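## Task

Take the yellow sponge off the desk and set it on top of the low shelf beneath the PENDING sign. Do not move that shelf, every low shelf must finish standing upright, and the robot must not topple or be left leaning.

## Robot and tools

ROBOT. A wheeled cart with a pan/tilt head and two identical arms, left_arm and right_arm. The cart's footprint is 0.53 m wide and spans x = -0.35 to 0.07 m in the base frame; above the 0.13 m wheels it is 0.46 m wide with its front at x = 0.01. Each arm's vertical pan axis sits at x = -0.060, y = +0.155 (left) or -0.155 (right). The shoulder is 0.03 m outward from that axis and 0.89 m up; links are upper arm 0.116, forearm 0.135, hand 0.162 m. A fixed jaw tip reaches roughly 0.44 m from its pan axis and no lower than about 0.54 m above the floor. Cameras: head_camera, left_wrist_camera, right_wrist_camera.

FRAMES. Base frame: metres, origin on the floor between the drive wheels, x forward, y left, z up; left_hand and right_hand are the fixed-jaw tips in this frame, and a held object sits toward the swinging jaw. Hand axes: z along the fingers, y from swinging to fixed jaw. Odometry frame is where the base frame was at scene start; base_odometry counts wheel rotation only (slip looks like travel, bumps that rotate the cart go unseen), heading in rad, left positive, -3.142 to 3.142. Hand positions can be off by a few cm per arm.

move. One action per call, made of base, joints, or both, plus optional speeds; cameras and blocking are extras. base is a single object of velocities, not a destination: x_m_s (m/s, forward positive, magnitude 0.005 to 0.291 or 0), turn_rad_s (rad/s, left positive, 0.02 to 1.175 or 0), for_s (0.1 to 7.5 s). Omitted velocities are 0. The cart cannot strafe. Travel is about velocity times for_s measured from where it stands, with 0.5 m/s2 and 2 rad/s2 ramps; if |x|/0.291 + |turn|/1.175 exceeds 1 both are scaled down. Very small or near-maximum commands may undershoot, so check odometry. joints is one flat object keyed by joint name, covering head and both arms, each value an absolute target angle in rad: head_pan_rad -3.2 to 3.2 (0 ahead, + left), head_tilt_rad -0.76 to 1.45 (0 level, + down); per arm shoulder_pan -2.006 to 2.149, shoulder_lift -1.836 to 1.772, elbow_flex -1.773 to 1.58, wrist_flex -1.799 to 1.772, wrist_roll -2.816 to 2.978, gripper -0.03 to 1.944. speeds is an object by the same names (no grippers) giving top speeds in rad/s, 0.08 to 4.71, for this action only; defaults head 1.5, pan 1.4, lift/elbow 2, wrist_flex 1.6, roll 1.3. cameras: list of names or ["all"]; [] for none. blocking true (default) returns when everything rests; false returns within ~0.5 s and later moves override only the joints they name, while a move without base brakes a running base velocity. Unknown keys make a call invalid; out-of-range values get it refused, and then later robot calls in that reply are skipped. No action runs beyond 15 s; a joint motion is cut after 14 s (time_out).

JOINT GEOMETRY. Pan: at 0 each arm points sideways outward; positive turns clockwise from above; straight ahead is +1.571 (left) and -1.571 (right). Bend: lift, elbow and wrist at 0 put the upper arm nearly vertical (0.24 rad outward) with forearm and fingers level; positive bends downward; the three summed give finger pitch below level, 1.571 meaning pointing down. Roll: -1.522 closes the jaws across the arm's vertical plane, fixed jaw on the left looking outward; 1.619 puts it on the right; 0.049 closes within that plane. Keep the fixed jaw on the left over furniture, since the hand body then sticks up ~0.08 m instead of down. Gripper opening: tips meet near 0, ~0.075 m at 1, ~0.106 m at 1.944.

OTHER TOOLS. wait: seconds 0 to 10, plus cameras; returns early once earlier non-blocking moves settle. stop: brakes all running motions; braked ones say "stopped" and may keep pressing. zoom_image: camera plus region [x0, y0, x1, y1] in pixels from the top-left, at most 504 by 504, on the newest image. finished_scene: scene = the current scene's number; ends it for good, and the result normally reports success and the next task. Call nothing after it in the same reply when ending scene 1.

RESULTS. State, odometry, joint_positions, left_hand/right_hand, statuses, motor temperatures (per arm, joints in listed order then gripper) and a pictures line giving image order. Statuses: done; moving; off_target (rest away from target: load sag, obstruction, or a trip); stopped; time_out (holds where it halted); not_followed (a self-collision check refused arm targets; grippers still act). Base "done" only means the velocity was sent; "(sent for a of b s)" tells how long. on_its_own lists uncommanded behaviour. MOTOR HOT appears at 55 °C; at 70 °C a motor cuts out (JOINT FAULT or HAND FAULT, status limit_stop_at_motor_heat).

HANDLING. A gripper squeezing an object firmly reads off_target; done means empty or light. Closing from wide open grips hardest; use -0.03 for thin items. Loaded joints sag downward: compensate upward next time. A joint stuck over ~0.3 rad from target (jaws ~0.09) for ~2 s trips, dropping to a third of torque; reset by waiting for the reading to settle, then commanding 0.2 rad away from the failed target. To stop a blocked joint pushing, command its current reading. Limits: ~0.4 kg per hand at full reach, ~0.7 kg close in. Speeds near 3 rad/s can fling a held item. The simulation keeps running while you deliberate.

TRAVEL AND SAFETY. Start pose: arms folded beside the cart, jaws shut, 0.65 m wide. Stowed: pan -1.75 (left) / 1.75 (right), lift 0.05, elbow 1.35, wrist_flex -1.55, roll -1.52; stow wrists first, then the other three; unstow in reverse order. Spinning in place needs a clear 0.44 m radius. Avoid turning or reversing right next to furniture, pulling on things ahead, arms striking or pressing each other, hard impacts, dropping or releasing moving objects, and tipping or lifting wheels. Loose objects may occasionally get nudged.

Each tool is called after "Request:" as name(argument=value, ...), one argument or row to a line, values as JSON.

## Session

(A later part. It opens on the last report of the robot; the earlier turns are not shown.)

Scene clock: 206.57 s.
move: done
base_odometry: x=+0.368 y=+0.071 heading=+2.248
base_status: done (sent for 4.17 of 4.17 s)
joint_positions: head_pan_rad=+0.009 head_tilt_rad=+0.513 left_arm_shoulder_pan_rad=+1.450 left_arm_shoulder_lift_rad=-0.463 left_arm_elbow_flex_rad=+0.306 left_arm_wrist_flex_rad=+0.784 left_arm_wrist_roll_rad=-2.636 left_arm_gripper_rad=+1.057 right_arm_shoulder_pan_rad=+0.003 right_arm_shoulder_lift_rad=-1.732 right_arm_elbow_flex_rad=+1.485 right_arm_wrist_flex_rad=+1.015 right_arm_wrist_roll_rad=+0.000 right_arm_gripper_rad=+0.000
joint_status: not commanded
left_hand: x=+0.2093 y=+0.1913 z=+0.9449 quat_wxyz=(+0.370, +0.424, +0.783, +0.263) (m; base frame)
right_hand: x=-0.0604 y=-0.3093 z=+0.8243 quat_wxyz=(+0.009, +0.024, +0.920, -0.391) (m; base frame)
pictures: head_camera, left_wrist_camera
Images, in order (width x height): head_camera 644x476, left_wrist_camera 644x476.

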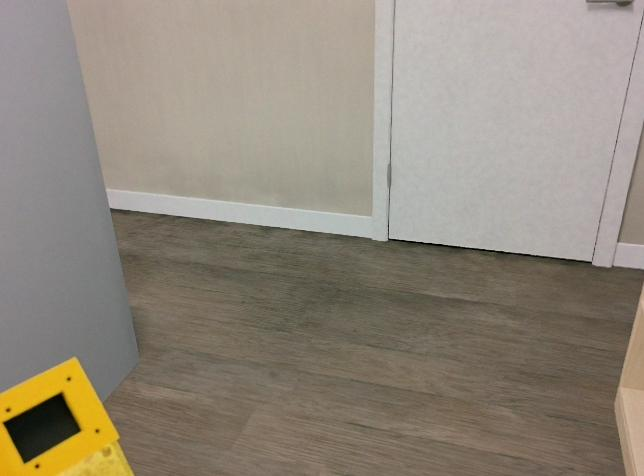

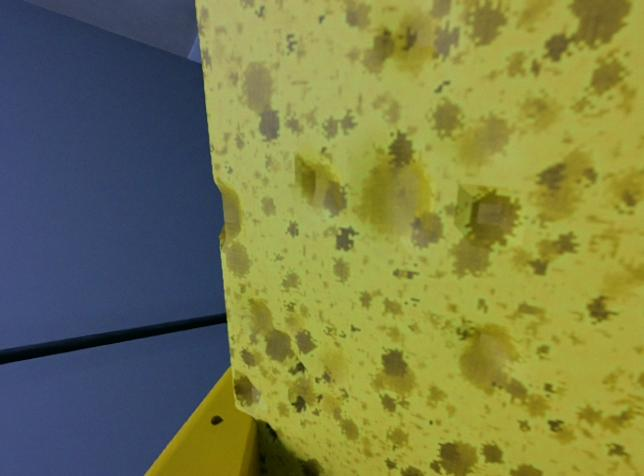

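Request:
move(
  base={"x_m_s":0.25,"for_s":6.96},
)

Request:
move(
  base={"turn_rad_s":0.5,"for_s":2.69},
  cameras=["head_camera"],
)

Request:
move(
  joints={"head_pan_rad":0.75,"head_tilt_rad":0.5},
  cameras=["head_camera"],
)

Scene clock: 230.90 s.
move: done
base_odometry: x=-0.722 y=+1.430 heading=+2.249
base_status: done (sent for 6.97 of 6.97 s)
joint_positions: head_pan_rad=+0.009 head_tilt_rad=+0.512 left_arm_shoulder_pan_rad=+1.450 left_arm_shoulder_lift_rad=-0.464 left_arm_elbow_flex_rad=+0.306 left_arm_wrist_flex_rad=+0.784 left_arm_wrist_roll_rad=-2.636 left_arm_gripper_rad=+1.057 right_arm_shoulder_pan_rad=+0.000 right_arm_shoulder_lift_rad=-1.732 right_arm_elbow_flex_rad=+1.485 right_arm_wrist_flex_rad=+1.015 right_arm_wrist_roll_rad=+0.000 right_arm_gripper_rad=+0.000
joint_status: not commanded
left_hand: x=+0.2092 y=+0.1913 z=+0.9452 quat_wxyz=(+0.371, +0.424, +0.783, +0.264) (m; base frame)
right_hand: x=-0.0599 y=-0.3093 z=+0.8243 quat_wxyz=(+0.010, +0.022, +0.920, -0.391) (m; base frame)
pictures: none

Scene clock: 234.23 s.
move: done
base_odometry: x=-0.721 y=+1.430 heading=-2.687
base_status: done (sent for 2.7 of 2.7 s)
joint_positions: head_pan_rad=+0.009 head_tilt_rad=+0.512 left_arm_shoulder_pan_rad=+1.444 left_arm_shoulder_lift_rad=-0.464 left_arm_elbow_flex_rad=+0.306 left_arm_wrist_flex_rad=+0.784 left_arm_wrist_roll_rad=-2.636 left_arm_gripper_rad=+1.057 right_arm_shoulder_pan_rad=-0.004 right_arm_shoulder_lift_rad=-1.732 right_arm_elbow_flex_rad=+1.485 right_arm_wrist_flex_rad=+1.015 right_arm_wrist_roll_rad=+0.000 right_arm_gripper_rad=+0.000
joint_status: not commanded
left_hand: x=+0.2090 y=+0.1929 z=+0.9452 quat_wxyz=(+0.370, +0.422, +0.784, +0.265) (m; base frame)
right_hand: x=-0.0595 y=-0.3093 z=+0.8243 quat_wxyz=(+0.010, +0.021, +0.920, -0.390) (m; base frame)
pictures: head_camera
Images, in order (width x height): head_camera 644x476.

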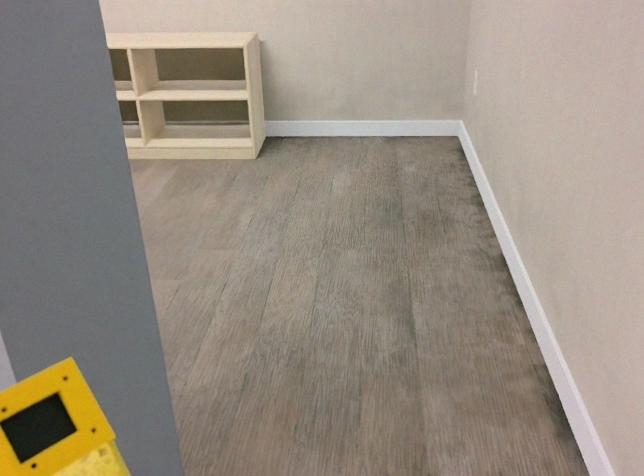

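Scene clock: 235.53 s.
move: done
base_odometry: x=-0.721 y=+1.430 heading=-2.687
base_status: not commanded
joint_positions: head_pan_rad=+0.739 head_tilt_rad=+0.512 left_arm_shoulder_pan_rad=+1.444 left_arm_shoulder_lift_rad=-0.464 left_arm_elbow_flex_rad=+0.306 left_arm_wrist_flex_rad=+0.784 left_arm_wrist_roll_rad=-2.636 left_arm_gripper_rad=+1.057 right_arm_shoulder_pan_rad=-0.004 right_arm_shoulder_lift_rad=-1.732 right_arm_elbow_flex_rad=+1.485 right_arm_wrist_flex_rad=+1.015 right_arm_wrist_roll_rad=+0.000 right_arm_gripper_rad=+0.000
joint_status: all done
left_hand: x=+0.2090 y=+0.1929 z=+0.9452 quat_wxyz=(+0.370, +0.422, +0.784, +0.265) (m; base frame)
right_hand: x=-0.0595 y=-0.3093 z=+0.8243 quat_wxyz=(+0.010, +0.021, +0.920, -0.390) (m; base frame)
pictures: head_camera
Images, in order (width x height): head_camera 644x476.

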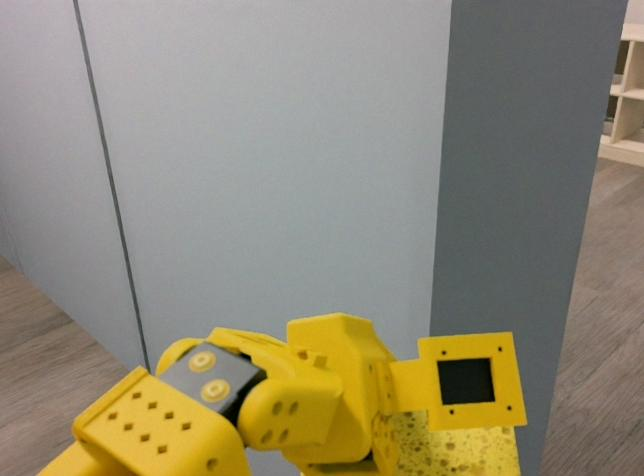

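Request:
move(
  base={"turn_rad_s":-0.3,"for_s":0.67},
  joints={"head_pan_rad":0.1,"head_tilt_rad":0.2},
)

Request:
move(
  base={"x_m_s":0.2,"for_s":3.0},
)

Request:
move(
  base={"turn_rad_s":0.3,"for_s":0.5},
  cameras=["head_camera"],
)

Request:
move(
  base={"x_m_s":0.2,"for_s":4.0},
  joints={"head_pan_rad":0.3,"head_tilt_rad":0.2},
  cameras=["head_camera"],
)

Scene clock: 259.37 s.
move: done
base_odometry: x=-0.721 y=+1.430 heading=-2.886
base_status: done (sent for 0.67 of 0.67 s)
joint_positions: head_pan_rad=+0.109 head_tilt_rad=+0.212 left_arm_shoulder_pan_rad=+1.451 left_arm_shoulder_lift_rad=-0.464 left_arm_elbow_flex_rad=+0.306 left_arm_wrist_flex_rad=+0.784 left_arm_wrist_roll_rad=-2.636 left_arm_gripper_rad=+1.057 right_arm_shoulder_pan_rad=+0.003 right_arm_shoulder_lift_rad=-1.732 right_arm_elbow_flex_rad=+1.485 right_arm_wrist_flex_rad=+1.015 right_arm_wrist_roll_rad=+0.000 right_arm_gripper_rad=+0.000
joint_status: all done
left_hand: x=+0.2093 y=+0.1909 z=+0.9452 quat_wxyz=(+0.371, +0.425, +0.783, +0.263) (m; base frame)
right_hand: x=-0.0604 y=-0.3093 z=+0.8243 quat_wxyz=(+0.009, +0.024, +0.920, -0.391) (m; base frame)
pictures: none

Scene clock: 263.37 s.
move: done
base_odometry: x=-1.302 y=+1.277 heading=-2.885
base_status: done (sent for 3 of 3 s)
joint_positions: head_pan_rad=+0.109 head_tilt_rad=+0.212 left_arm_shoulder_pan_rad=+1.450 left_arm_shoulder_lift_rad=-0.464 left_arm_elbow_flex_rad=+0.306 left_arm_wrist_flex_rad=+0.784 left_arm_wrist_roll_rad=-2.636 left_arm_gripper_rad=+1.057 right_arm_shoulder_pan_rad=+0.001 right_arm_shoulder_lift_rad=-1.732 right_arm_elbow_flex_rad=+1.485 right_arm_wrist_flex_rad=+1.015 right_arm_wrist_roll_rad=+0.000 right_arm_gripper_rad=+0.000
joint_status: not commanded
left_hand: x=+0.2092 y=+0.1913 z=+0.9452 quat_wxyz=(+0.371, +0.424, +0.783, +0.264) (m; base frame)
right_hand: x=-0.0602 y=-0.3093 z=+0.8243 quat_wxyz=(+0.009, +0.023, +0.920, -0.391) (m; base frame)
pictures: none

Scene clock: 264.43 s.
move: done
base_odometry: x=-1.302 y=+1.276 heading=-2.736
base_status: done (sent for 0.5 of 0.5 s)
joint_positions: head_pan_rad=+0.109 head_tilt_rad=+0.212 left_arm_shoulder_pan_rad=+1.444 left_arm_shoulder_lift_rad=-0.464 left_arm_elbow_flex_rad=+0.306 left_arm_wrist_flex_rad=+0.784 left_arm_wrist_roll_rad=-2.636 left_arm_gripper_rad=+1.057 right_arm_shoulder_pan_rad=+0.000 right_arm_shoulder_lift_rad=-1.732 right_arm_elbow_flex_rad=+1.485 right_arm_wrist_flex_rad=+1.015 right_arm_wrist_roll_rad=+0.000 right_arm_gripper_rad=+0.000
joint_status: not commanded
left_hand: x=+0.2090 y=+0.1929 z=+0.9452 quat_wxyz=(+0.370, +0.422, +0.784, +0.265) (m; base frame)
right_hand: x=-0.0599 y=-0.3093 z=+0.8243 quat_wxyz=(+0.010, +0.022, +0.920, -0.391) (m; base frame)
pictures: head_camera
Images, in order (width x height): head_camera 644x476.

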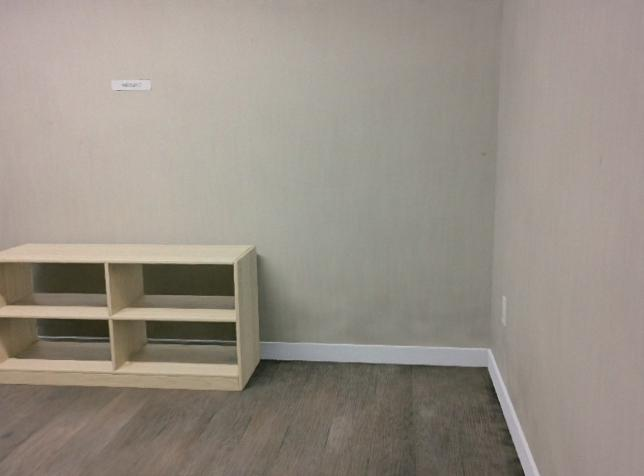

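Scene clock: 269.43 s.
move: done
base_odometry: x=-2.037 y=+0.960 heading=-2.736
base_status: done (sent for 4 of 4 s)
joint_positions: head_pan_rad=+0.290 head_tilt_rad=+0.212 left_arm_shoulder_pan_rad=+1.442 left_arm_shoulder_lift_rad=-0.464 left_arm_elbow_flex_rad=+0.306 left_arm_wrist_flex_rad=+0.784 left_arm_wrist_roll_rad=-2.636 left_arm_gripper_rad=+1.057 right_arm_shoulder_pan_rad=+0.003 right_arm_shoulder_lift_rad=-1.732 right_arm_elbow_flex_rad=+1.485 right_arm_wrist_flex_rad=+1.015 right_arm_wrist_roll_rad=+0.000 right_arm_gripper_rad=+0.000
joint_status: all done
left_hand: x=+0.2089 y=+0.1934 z=+0.9452 quat_wxyz=(+0.370, +0.421, +0.785, +0.265) (m; base frame)
right_hand: x=-0.0604 y=-0.3093 z=+0.8243 quat_wxyz=(+0.009, +0.024, +0.920, -0.391) (m; base frame)
pictures: head_camera
Images, in order (width x height): head_camera 644x476.

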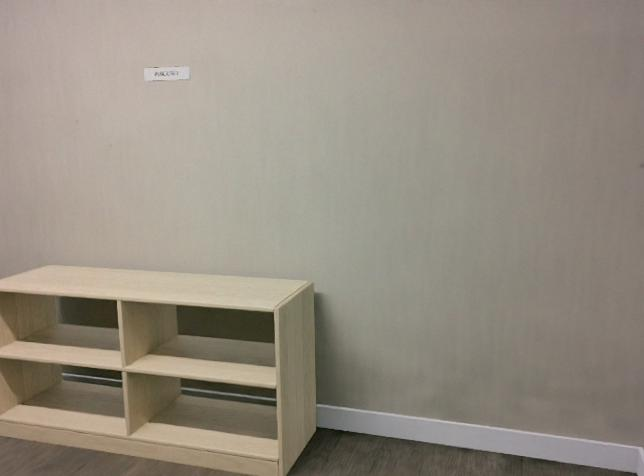

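Request:
zoom_image(
  camera="head_camera",
  region=[120, 50, 220, 100],
)

Request:
move(
  joints={"head_pan_rad":1.3,"head_tilt_rad":0.1},
  cameras=["head_camera"],
)

Scaled by 5.040.

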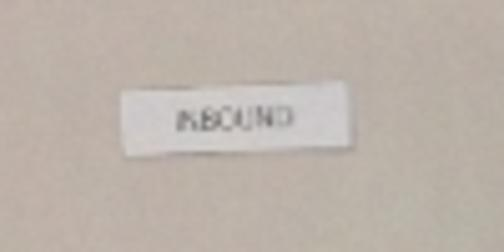

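Scene clock: 274.50 s.
move: done
base_odometry: x=-2.037 y=+0.960 heading=-2.736
base_status: not commanded
joint_positions: head_pan_rad=+1.290 head_tilt_rad=+0.111 left_arm_shoulder_pan_rad=+1.442 left_arm_shoulder_lift_rad=-0.464 left_arm_elbow_flex_rad=+0.306 left_arm_wrist_flex_rad=+0.784 left_arm_wrist_roll_rad=-2.636 left_arm_gripper_rad=+1.057 right_arm_shoulder_pan_rad=+0.003 right_arm_shoulder_lift_rad=-1.732 right_arm_elbow_flex_rad=+1.485 right_arm_wrist_flex_rad=+1.015 right_arm_wrist_roll_rad=+0.000 right_arm_gripper_rad=+0.000
joint_status: all done
left_hand: x=+0.2089 y=+0.1934 z=+0.9452 quat_wxyz=(+0.370, +0.421, +0.785, +0.265) (m; base frame)
right_hand: x=-0.0604 y=-0.3093 z=+0.8243 quat_wxyz=(+0.009, +0.024, +0.920, -0.391) (m; base frame)
pictures: head_camera
Images, in order (width x height): head_camera 644x476.

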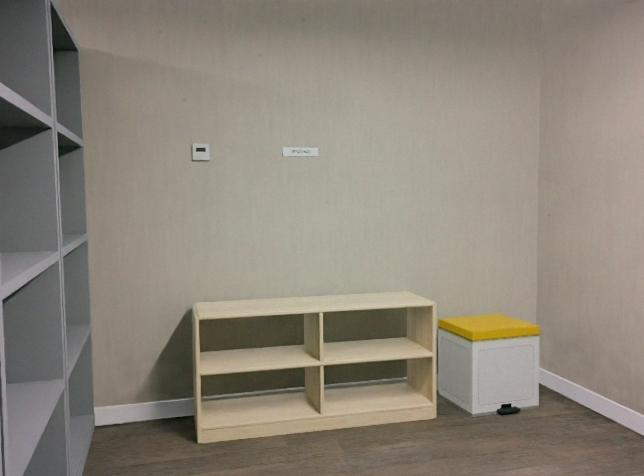

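Request:
zoom_image(
  camera="head_camera",
  region=[260, 130, 340, 170],
)

Scaled by 6.300.

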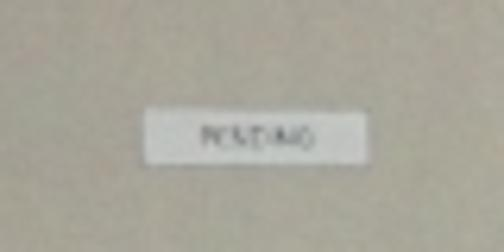

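Request:
move(
  base={"x_m_s":0.2,"for_s":3.0},
)

Request:
move(
  base={"turn_rad_s":0.5,"for_s":3.1},
  joints={"head_pan_rad":0,"head_tilt_rad":0.35},
  cameras=["head_camera"],
)

Scene clock: 321.70 s.
move: done
base_odometry: x=-2.588 y=+0.724 heading=-2.737
base_status: done (sent for 3 of 3 s)
joint_positions: head_pan_rad=+1.290 head_tilt_rad=+0.111 left_arm_shoulder_pan_rad=+1.442 left_arm_shoulder_lift_rad=-0.464 left_arm_elbow_flex_rad=+0.306 left_arm_wrist_flex_rad=+0.784 left_arm_wrist_roll_rad=-2.636 left_arm_gripper_rad=+1.057 right_arm_shoulder_pan_rad=+0.003 right_arm_shoulder_lift_rad=-1.732 right_arm_elbow_flex_rad=+1.485 right_arm_wrist_flex_rad=+1.015 right_arm_wrist_roll_rad=+0.000 right_arm_gripper_rad=+0.000
joint_status: not commanded
left_hand: x=+0.2089 y=+0.1934 z=+0.9452 quat_wxyz=(+0.370, +0.421, +0.785, +0.265) (m; base frame)
right_hand: x=-0.0604 y=-0.3093 z=+0.8243 quat_wxyz=(+0.009, +0.024, +0.920, -0.391) (m; base frame)
pictures: none

Scene clock: 325.43 s.
move: done
base_odometry: x=-2.588 y=+0.725 heading=-1.187
base_status: done (sent for 3.1 of 3.1 s)
joint_positions: head_pan_rad=+0.009 head_tilt_rad=+0.342 left_arm_shoulder_pan_rad=+1.444 left_arm_shoulder_lift_rad=-0.464 left_arm_elbow_flex_rad=+0.306 left_arm_wrist_flex_rad=+0.784 left_arm_wrist_roll_rad=-2.636 left_arm_gripper_rad=+1.057 right_arm_shoulder_pan_rad=-0.004 right_arm_shoulder_lift_rad=-1.732 right_arm_elbow_flex_rad=+1.485 right_arm_wrist_flex_rad=+1.015 right_arm_wrist_roll_rad=+0.000 right_arm_gripper_rad=+0.000
joint_status: all done
left_hand: x=+0.2090 y=+0.1929 z=+0.9452 quat_wxyz=(+0.370, +0.422, +0.784, +0.265) (m; base frame)
right_hand: x=-0.0595 y=-0.3093 z=+0.8243 quat_wxyz=(+0.010, +0.021, +0.920, -0.390) (m; base frame)
pictures: head_camera
Images, in order (width x height): head_camera 644x476.

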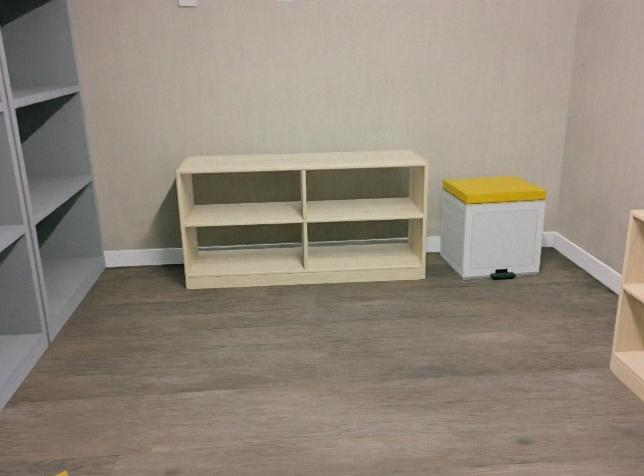

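Request:
move(
  base={"x_m_s":0.25,"for_s":7.0},
)

Request:
move(
  base={"turn_rad_s":0.2,"for_s":0.68},
  joints={"head_tilt_rad":0.613},
  cameras=["head_camera"],
)

Scene clock: 351.43 s.
move: done
base_odometry: x=-1.934 y=-0.899 heading=-1.187
base_status: done (sent for 7 of 7 s)
joint_positions: head_pan_rad=+0.009 head_tilt_rad=+0.342 left_arm_shoulder_pan_rad=+1.442 left_arm_shoulder_lift_rad=-0.464 left_arm_elbow_flex_rad=+0.306 left_arm_wrist_flex_rad=+0.784 left_arm_wrist_roll_rad=-2.636 left_arm_gripper_rad=+1.057 right_arm_shoulder_pan_rad=+0.003 right_arm_shoulder_lift_rad=-1.732 right_arm_elbow_flex_rad=+1.485 right_arm_wrist_flex_rad=+1.015 right_arm_wrist_roll_rad=+0.000 right_arm_gripper_rad=+0.000
joint_status: not commanded
left_hand: x=+0.2089 y=+0.1934 z=+0.9452 quat_wxyz=(+0.370, +0.421, +0.785, +0.265) (m; base frame)
right_hand: x=-0.0604 y=-0.3093 z=+0.8243 quat_wxyz=(+0.009, +0.024, +0.920, -0.391) (m; base frame)
pictures: none

Scene clock: 352.73 s.
move: done
base_odometry: x=-1.934 y=-0.900 heading=-1.054
base_status: done (sent for 0.67 of 0.67 s)
joint_positions: head_pan_rad=+0.009 head_tilt_rad=+0.607 left_arm_shoulder_pan_rad=+1.444 left_arm_shoulder_lift_rad=-0.464 left_arm_elbow_flex_rad=+0.306 left_arm_wrist_flex_rad=+0.784 left_arm_wrist_roll_rad=-2.636 left_arm_gripper_rad=+1.057 right_arm_shoulder_pan_rad=+0.003 right_arm_shoulder_lift_rad=-1.732 right_arm_elbow_flex_rad=+1.485 right_arm_wrist_flex_rad=+1.015 right_arm_wrist_roll_rad=+0.000 right_arm_gripper_rad=+0.000
joint_status: all done
left_hand: x=+0.2090 y=+0.1929 z=+0.9452 quat_wxyz=(+0.370, +0.422, +0.784, +0.265) (m; base frame)
right_hand: x=-0.0604 y=-0.3093 z=+0.8243 quat_wxyz=(+0.009, +0.024, +0.920, -0.391) (m; base frame)
pictures: head_camera
Images, in order (width x height): head_camera 644x476.

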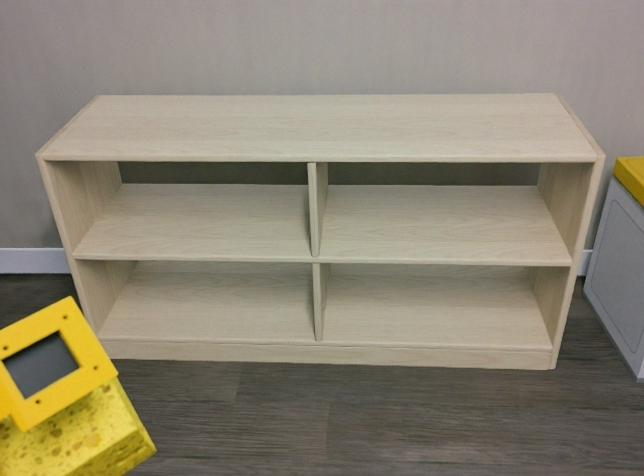

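Request:
move(
  base={"x_m_s":0.2,"for_s":3.5},
  cameras=["head_camera"],
)

Scene clock: 365.20 s.
move: done
base_odometry: x=-1.587 y=-1.507 heading=-1.053
base_status: done (sent for 3.5 of 3.5 s)
joint_positions: head_pan_rad=+0.009 head_tilt_rad=+0.607 left_arm_shoulder_pan_rad=+1.444 left_arm_shoulder_lift_rad=-0.464 left_arm_elbow_flex_rad=+0.306 left_arm_wrist_flex_rad=+0.784 left_arm_wrist_roll_rad=-2.636 left_arm_gripper_rad=+1.057 right_arm_shoulder_pan_rad=+0.001 right_arm_shoulder_lift_rad=-1.732 right_arm_elbow_flex_rad=+1.485 right_arm_wrist_flex_rad=+1.015 right_arm_wrist_roll_rad=+0.000 right_arm_gripper_rad=+0.000
joint_status: not commanded
left_hand: x=+0.2090 y=+0.1929 z=+0.9452 quat_wxyz=(+0.370, +0.422, +0.784, +0.265) (m; base frame)
right_hand: x=-0.0602 y=-0.3093 z=+0.8243 quat_wxyz=(+0.009, +0.023, +0.920, -0.391) (m; base frame)
pictures: head_camera
Images, in order (width x height): head_camera 644x476.

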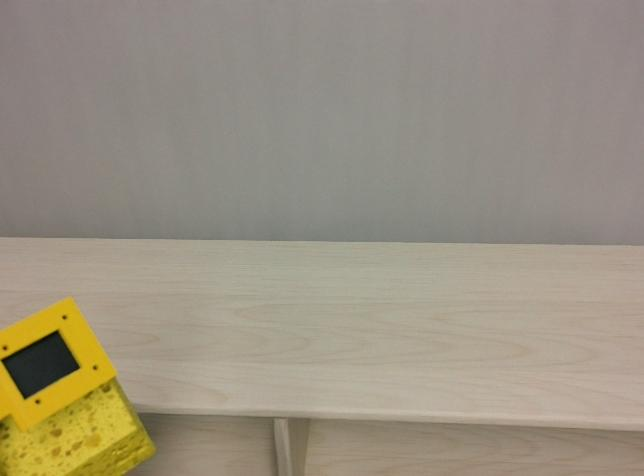

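Request:
move(
  base={"turn_rad_s":-0.1,"for_s":0.4},
)

Request:
move(
  base={"x_m_s":0.15,"for_s":2.5},
  joints={"head_tilt_rad":1.1},
  cameras=["head_camera"],
)

Scene clock: 373.20 s.
move: done
base_odometry: x=-1.587 y=-1.507 heading=-1.089
base_status: done (sent for 0.4 of 0.4 s)
joint_positions: head_pan_rad=+0.009 head_tilt_rad=+0.607 left_arm_shoulder_pan_rad=+1.444 left_arm_shoulder_lift_rad=-0.464 left_arm_elbow_flex_rad=+0.306 left_arm_wrist_flex_rad=+0.784 left_arm_wrist_roll_rad=-2.636 left_arm_gripper_rad=+1.057 right_arm_shoulder_pan_rad=+0.003 right_arm_shoulder_lift_rad=-1.732 right_arm_elbow_flex_rad=+1.485 right_arm_wrist_flex_rad=+1.015 right_arm_wrist_roll_rad=+0.000 right_arm_gripper_rad=+0.000
joint_status: not commanded
left_hand: x=+0.2090 y=+0.1929 z=+0.9452 quat_wxyz=(+0.370, +0.422, +0.784, +0.265) (m; base frame)
right_hand: x=-0.0604 y=-0.3093 z=+0.8243 quat_wxyz=(+0.009, +0.024, +0.920, -0.391) (m; base frame)
pictures: none

Scene clock: 376.53 s.
move: done
base_odometry: x=-1.416 y=-1.841 heading=-1.096
base_status: done (sent for 2.5 of 2.5 s)
joint_positions: head_pan_rad=+0.009 head_tilt_rad=+1.094 left_arm_shoulder_pan_rad=+1.444 left_arm_shoulder_lift_rad=-0.464 left_arm_elbow_flex_rad=+0.306 left_arm_wrist_flex_rad=+0.784 left_arm_wrist_roll_rad=-2.636 left_arm_gripper_rad=+1.057 right_arm_shoulder_pan_rad=-0.002 right_arm_shoulder_lift_rad=-1.732 right_arm_elbow_flex_rad=+1.485 right_arm_wrist_flex_rad=+1.015 right_arm_wrist_roll_rad=+0.000 right_arm_gripper_rad=+0.000
joint_status: all done
left_hand: x=+0.2090 y=+0.1929 z=+0.9452 quat_wxyz=(+0.370, +0.422, +0.784, +0.265) (m; base frame)
right_hand: x=-0.0597 y=-0.3093 z=+0.8243 quat_wxyz=(+0.010, +0.021, +0.920, -0.390) (m; base frame)
pictures: head_camera
Images, in order (width x height): head_camera 644x476.

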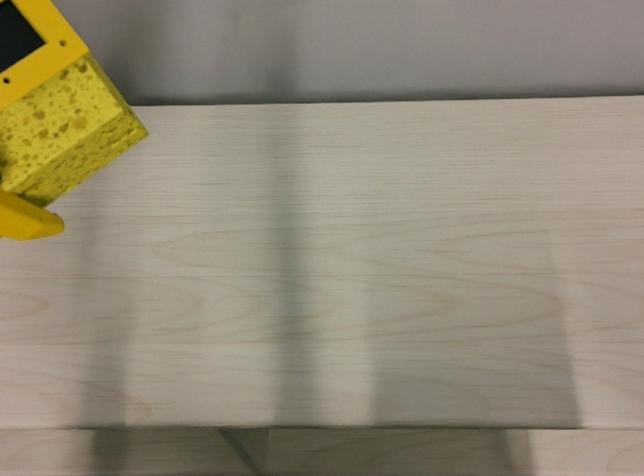

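Request:
move(
  joints={"left_arm_shoulder_pan_rad":1.5,"left_arm_shoulder_lift_rad":0.75,"left_arm_elbow_flex_rad":0.08,"left_arm_wrist_flex_rad":0.21,"head_tilt_rad":0.9,"head_pan_rad":0.4},
  speeds={"left_arm_shoulder_lift_rad":0.8,"left_arm_elbow_flex_rad":0.15,"left_arm_wrist_flex_rad":0.42},
)

Request:
move(
  joints={"left_arm_shoulder_lift_rad":1.1,"left_arm_elbow_flex_rad":-0.16,"left_arm_wrist_flex_rad":0.1},
  speeds={"left_arm_shoulder_lift_rad":0.4,"left_arm_elbow_flex_rad":0.27,"left_arm_wrist_flex_rad":0.13},
)

Request:
move(
  joints={"left_arm_shoulder_lift_rad":1.22,"left_arm_elbow_flex_rad":-0.25,"left_arm_wrist_flex_rad":0.07},
  speeds={"left_arm_shoulder_lift_rad":0.2,"left_arm_elbow_flex_rad":0.15,"left_arm_wrist_flex_rad":0.08},
  cameras=["head_camera"],
)

Scene clock: 387.70 s.
move: done
base_odometry: x=-1.416 y=-1.841 heading=-1.096
base_status: not commanded
joint_positions: head_pan_rad=+0.390 head_tilt_rad=+0.914 left_arm_shoulder_pan_rad=+1.494 left_arm_shoulder_lift_rad=+0.761 left_arm_elbow_flex_rad=+0.108 left_arm_wrist_flex_rad=+0.221 left_arm_wrist_roll_rad=-2.636 left_arm_gripper_rad=+1.057 right_arm_shoulder_pan_rad=-0.002 right_arm_shoulder_lift_rad=-1.732 right_arm_elbow_flex_rad=+1.485 right_arm_wrist_flex_rad=+1.015 right_arm_wrist_roll_rad=+0.000 right_arm_gripper_rad=+0.000
joint_status: all done
left_hand: x=+0.2386 y=+0.1814 z=+0.7173 quat_wxyz=(+0.197, +0.482, +0.844, +0.133) (m; base frame)
right_hand: x=-0.0597 y=-0.3093 z=+0.8243 quat_wxyz=(+0.010, +0.021, +0.920, -0.390) (m; base frame)
pictures: none

Scene clock: 389.13 s.
move: done
base_odometry: x=-1.416 y=-1.841 heading=-1.096
base_status: not commanded
joint_positions: head_pan_rad=+0.390 head_tilt_rad=+0.914 left_arm_shoulder_pan_rad=+1.494 left_arm_shoulder_lift_rad=+1.111 left_arm_elbow_flex_rad=-0.133 left_arm_wrist_flex_rad=+0.111 left_arm_wrist_roll_rad=-2.636 left_arm_gripper_rad=+1.057 right_arm_shoulder_pan_rad=-0.002 right_arm_shoulder_lift_rad=-1.732 right_arm_elbow_flex_rad=+1.485 right_arm_wrist_flex_rad=+1.015 right_arm_wrist_roll_rad=+0.000 right_arm_gripper_rad=+0.000
joint_status: all done
left_hand: x=+0.2428 y=+0.1817 z=+0.6708 quat_wxyz=(+0.197, +0.481, +0.843, +0.134) (m; base frame)
right_hand: x=-0.0597 y=-0.3093 z=+0.8243 quat_wxyz=(+0.010, +0.021, +0.920, -0.390) (m; base frame)
pictures: none

Scene clock: 390.20 s.
move: done
base_odometry: x=-1.416 y=-1.841 heading=-1.096
base_status: not commanded
joint_positions: head_pan_rad=+0.390 head_tilt_rad=+0.914 left_arm_shoulder_pan_rad=+1.494 left_arm_shoulder_lift_rad=+1.231 left_arm_elbow_flex_rad=-0.223 left_arm_wrist_flex_rad=+0.080 left_arm_wrist_roll_rad=-2.636 left_arm_gripper_rad=+1.057 right_arm_shoulder_pan_rad=-0.002 right_arm_shoulder_lift_rad=-1.732 right_arm_elbow_flex_rad=+1.485 right_arm_wrist_flex_rad=+1.015 right_arm_wrist_roll_rad=+0.000 right_arm_gripper_rad=+0.000
joint_status: all done
left_hand: x=+0.2419 y=+0.1817 z=+0.6550 quat_wxyz=(+0.198, +0.481, +0.843, +0.134) (m; base frame)
right_hand: x=-0.0597 y=-0.3093 z=+0.8243 quat_wxyz=(+0.010, +0.021, +0.920, -0.390) (m; base frame)
pictures: head_camera
Images, in order (width x height): head_camera 644x476.

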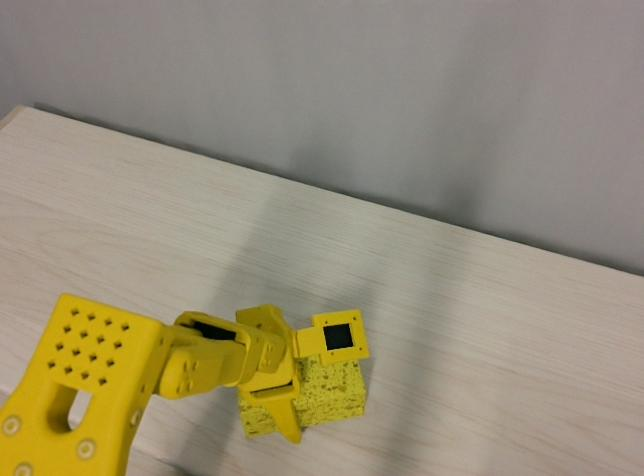

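Request:
move(
  joints={"left_arm_shoulder_lift_rad":1.34,"left_arm_elbow_flex_rad":-0.35,"left_arm_wrist_flex_rad":0.05},
  speeds={"left_arm_shoulder_lift_rad":0.2,"left_arm_elbow_flex_rad":0.16,"left_arm_wrist_flex_rad":0.08},
  cameras=["head_camera"],
)

Scene clock: 398.77 s.
move: done
base_odometry: x=-1.416 y=-1.841 heading=-1.096
base_status: not commanded
joint_positions: head_pan_rad=+0.390 head_tilt_rad=+0.914 left_arm_shoulder_pan_rad=+1.494 left_arm_shoulder_lift_rad=+1.352 left_arm_elbow_flex_rad=-0.326 left_arm_wrist_flex_rad=+0.060 left_arm_wrist_roll_rad=-2.636 left_arm_gripper_rad=+1.057 right_arm_shoulder_pan_rad=-0.002 right_arm_shoulder_lift_rad=-1.732 right_arm_elbow_flex_rad=+1.485 right_arm_wrist_flex_rad=+1.015 right_arm_wrist_roll_rad=+0.000 right_arm_gripper_rad=+0.000
joint_status: all done
left_hand: x=+0.2406 y=+0.1816 z=+0.6397 quat_wxyz=(+0.199, +0.481, +0.843, +0.135) (m; base frame)
right_hand: x=-0.0597 y=-0.3093 z=+0.8243 quat_wxyz=(+0.010, +0.021, +0.920, -0.390) (m; base frame)
pictures: head_camera
Images, in order (width x height): head_camera 644x476.

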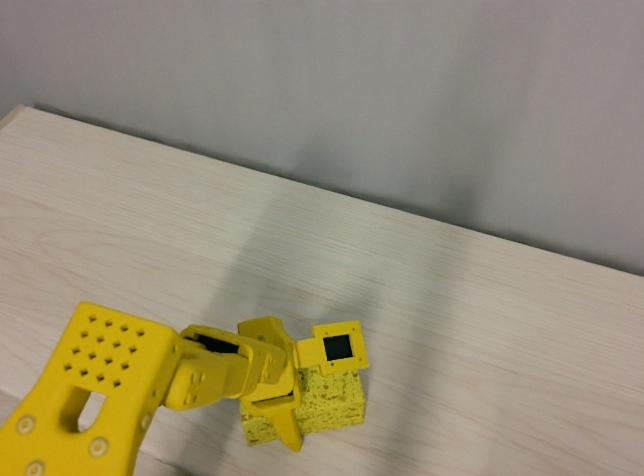

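Request:
move(
  joints={"left_arm_shoulder_lift_rad":1.42,"left_arm_elbow_flex_rad":-0.40,"left_arm_wrist_flex_rad":0.02},
  speeds={"left_arm_shoulder_lift_rad":0.2,"left_arm_elbow_flex_rad":0.13,"left_arm_wrist_flex_rad":0.08},
)

Request:
move(
  joints={"left_arm_shoulder_lift_rad":1.5,"left_arm_elbow_flex_rad":-0.42,"left_arm_wrist_flex_rad":-0.02},
  speeds={"left_arm_shoulder_lift_rad":0.2,"left_arm_elbow_flex_rad":0.08,"left_arm_wrist_flex_rad":0.1},
  cameras=["head_camera"],
)

Scene clock: 407.17 s.
move: done
base_odometry: x=-1.416 y=-1.841 heading=-1.095
base_status: not commanded
joint_positions: head_pan_rad=+0.390 head_tilt_rad=+0.914 left_arm_shoulder_pan_rad=+1.497 left_arm_shoulder_lift_rad=+1.407 left_arm_elbow_flex_rad=-0.386 left_arm_wrist_flex_rad=+0.036 left_arm_wrist_roll_rad=-2.628 left_arm_gripper_rad=+1.057 right_arm_shoulder_pan_rad=-0.002 right_arm_shoulder_lift_rad=-1.732 right_arm_elbow_flex_rad=+1.485 right_arm_wrist_flex_rad=+1.015 right_arm_wrist_roll_rad=+0.000 right_arm_gripper_rad=+0.000
joint_status: all done
left_hand: x=+0.2448 y=+0.1810 z=+0.6360 quat_wxyz=(+0.211, +0.478, +0.841, +0.141) (m; base frame)
right_hand: x=-0.0597 y=-0.3093 z=+0.8243 quat_wxyz=(+0.010, +0.021, +0.920, -0.390) (m; base frame)
pictures: none

Scene clock: 407.93 s.
move: done
base_odometry: x=-1.416 y=-1.841 heading=-1.095
base_status: not commanded
joint_positions: head_pan_rad=+0.390 head_tilt_rad=+0.914 left_arm_shoulder_pan_rad=+1.500 left_arm_shoulder_lift_rad=+1.435 left_arm_elbow_flex_rad=-0.418 left_arm_wrist_flex_rad=+0.002 left_arm_wrist_roll_rad=-2.627 left_arm_gripper_rad=+1.057 right_arm_shoulder_pan_rad=-0.002 right_arm_shoulder_lift_rad=-1.732 right_arm_elbow_flex_rad=+1.485 right_arm_wrist_flex_rad=+1.015 right_arm_wrist_roll_rad=+0.000 right_arm_gripper_rad=+0.000
joint_status: all done
left_hand: x=+0.2503 y=+0.1805 z=+0.6365 quat_wxyz=(+0.227, +0.476, +0.836, +0.151) (m; base frame)
right_hand: x=-0.0597 y=-0.3093 z=+0.8243 quat_wxyz=(+0.010, +0.021, +0.920, -0.390) (m; base frame)
pictures: head_camera
Images, in order (width x height): head_camera 644x476.

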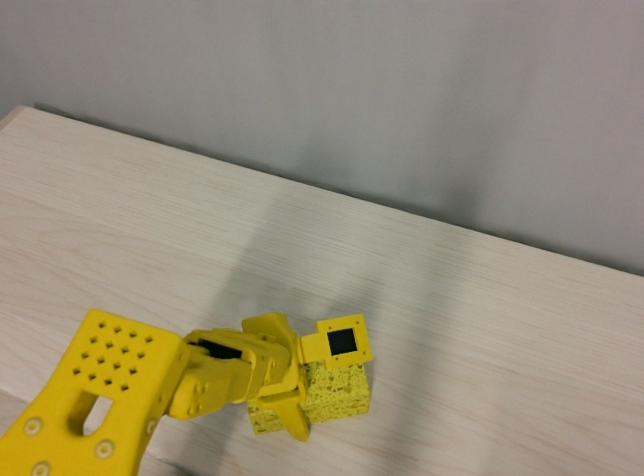

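Contact. Release.

Request:
move(
  joints={"left_arm_shoulder_lift_rad":1.43,"left_arm_gripper_rad":1.3},
  speeds={"left_arm_shoulder_lift_rad":0.2},
)

Request:
move(
  joints={"left_arm_gripper_rad":1.94},
)

Request:
move(
  joints={"left_arm_shoulder_pan_rad":1.44},
  speeds={"left_arm_shoulder_pan_rad":0.15},
  cameras=["head_camera"],
)

Scene clock: 413.80 s.
move: done
base_odometry: x=-1.416 y=-1.841 heading=-1.096
base_status: not commanded
joint_positions: head_pan_rad=+0.390 head_tilt_rad=+0.914 left_arm_shoulder_pan_rad=+1.494 left_arm_shoulder_lift_rad=+1.436 left_arm_elbow_flex_rad=-0.420 left_arm_wrist_flex_rad=-0.023 left_arm_wrist_roll_rad=-2.627 left_arm_gripper_rad=+1.295 right_arm_shoulder_pan_rad=-0.002 right_arm_shoulder_lift_rad=-1.732 right_arm_elbow_flex_rad=+1.485 right_arm_wrist_flex_rad=+1.015 right_arm_wrist_roll_rad=+0.000 right_arm_gripper_rad=+0.000
joint_status: all done
left_hand: x=+0.2533 y=+0.1826 z=+0.6386 quat_wxyz=(+0.236, +0.471, +0.835, +0.158) (m; base frame)
right_hand: x=-0.0597 y=-0.3093 z=+0.8243 quat_wxyz=(+0.010, +0.021, +0.920, -0.390) (m; base frame)
pictures: none

Scene clock: 414.67 s.
move: done
base_odometry: x=-1.416 y=-1.841 heading=-1.096
base_status: not commanded
joint_positions: head_pan_rad=+0.390 head_tilt_rad=+0.914 left_arm_shoulder_pan_rad=+1.493 left_arm_shoulder_lift_rad=+1.444 left_arm_elbow_flex_rad=-0.411 left_arm_wrist_flex_rad=-0.010 left_arm_wrist_roll_rad=-2.630 left_arm_gripper_rad=+1.925 right_arm_shoulder_pan_rad=+0.000 right_arm_shoulder_lift_rad=-1.732 right_arm_elbow_flex_rad=+1.485 right_arm_wrist_flex_rad=+1.015 right_arm_wrist_roll_rad=+0.000 right_arm_gripper_rad=+0.000
joint_status: all done
left_hand: x=+0.2474 y=+0.1826 z=+0.6338 quat_wxyz=(+0.224, +0.474, +0.838, +0.151) (m; base frame)
right_hand: x=-0.0599 y=-0.3093 z=+0.8243 quat_wxyz=(+0.010, +0.022, +0.920, -0.391) (m; base frame)
pictures: none

Scene clock: 415.60 s.
move: done
base_odometry: x=-1.416 y=-1.841 heading=-1.096
base_status: not commanded
joint_positions: head_pan_rad=+0.390 head_tilt_rad=+0.914 left_arm_shoulder_pan_rad=+1.445 left_arm_shoulder_lift_rad=+1.444 left_arm_elbow_flex_rad=-0.411 left_arm_wrist_flex_rad=-0.010 left_arm_wrist_roll_rad=-2.630 left_arm_gripper_rad=+1.925 right_arm_shoulder_pan_rad=+0.000 right_arm_shoulder_lift_rad=-1.732 right_arm_elbow_flex_rad=+1.485 right_arm_wrist_flex_rad=+1.015 right_arm_wrist_roll_rad=+0.000 right_arm_gripper_rad=+0.000
joint_status: all done
left_hand: x=+0.2458 y=+0.1972 z=+0.6338 quat_wxyz=(+0.221, +0.454, +0.849, +0.156) (m; base frame)
right_hand: x=-0.0599 y=-0.3093 z=+0.8243 quat_wxyz=(+0.010, +0.022, +0.920, -0.391) (m; base frame)
pictures: head_camera
Images, in order (width x height): head_camera 644x476.

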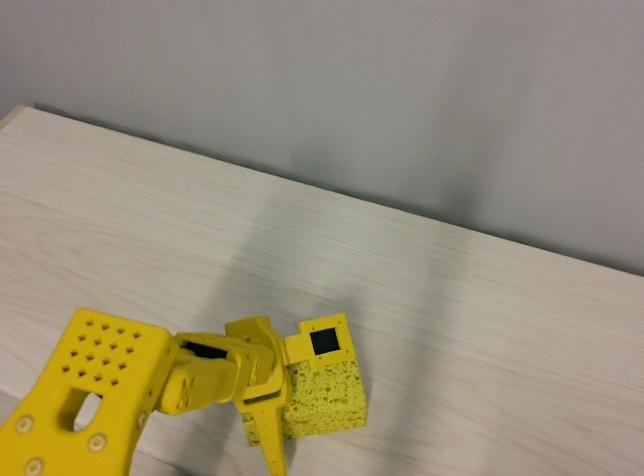

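Request:
move(
  joints={"left_arm_shoulder_lift_rad":0.5},
  speeds={"left_arm_shoulder_lift_rad":0.6},
  cameras=["head_camera"],
)

Scene clock: 422.27 s.
move: done
base_odometry: x=-1.416 y=-1.841 heading=-1.096
base_status: not commanded
joint_positions: head_pan_rad=+0.390 head_tilt_rad=+0.914 left_arm_shoulder_pan_rad=+1.445 left_arm_shoulder_lift_rad=+0.567 left_arm_elbow_flex_rad=-0.411 left_arm_wrist_flex_rad=-0.010 left_arm_wrist_roll_rad=-2.636 left_arm_gripper_rad=+1.925 right_arm_shoulder_pan_rad=+0.000 right_arm_shoulder_lift_rad=-1.732 right_arm_elbow_flex_rad=+1.485 right_arm_wrist_flex_rad=+1.015 right_arm_wrist_roll_rad=+0.000 right_arm_gripper_rad=+0.000
joint_status: all done
left_hand: x=+0.3447 y=+0.2097 z=+0.9417 quat_wxyz=(+0.532, +0.359, +0.666, +0.380) (m; base frame)
right_hand: x=-0.0599 y=-0.3093 z=+0.8243 quat_wxyz=(+0.010, +0.022, +0.920, -0.391) (m; base frame)
pictures: head_camera
Images, in order (width x height): head_camera 644x476.

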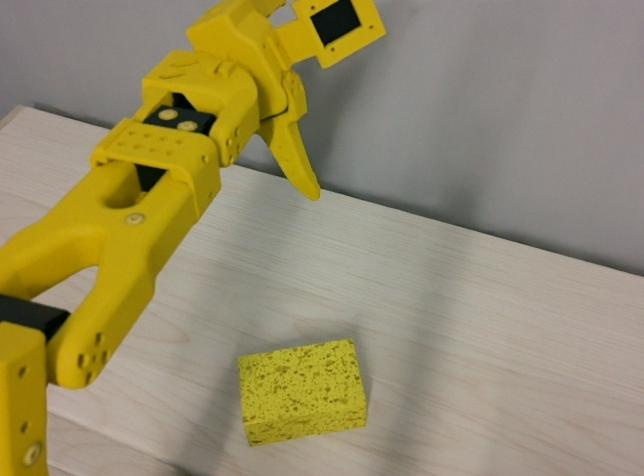

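Request:
finished_scene(
  scene=3,
)

The scene is finished: the task was done.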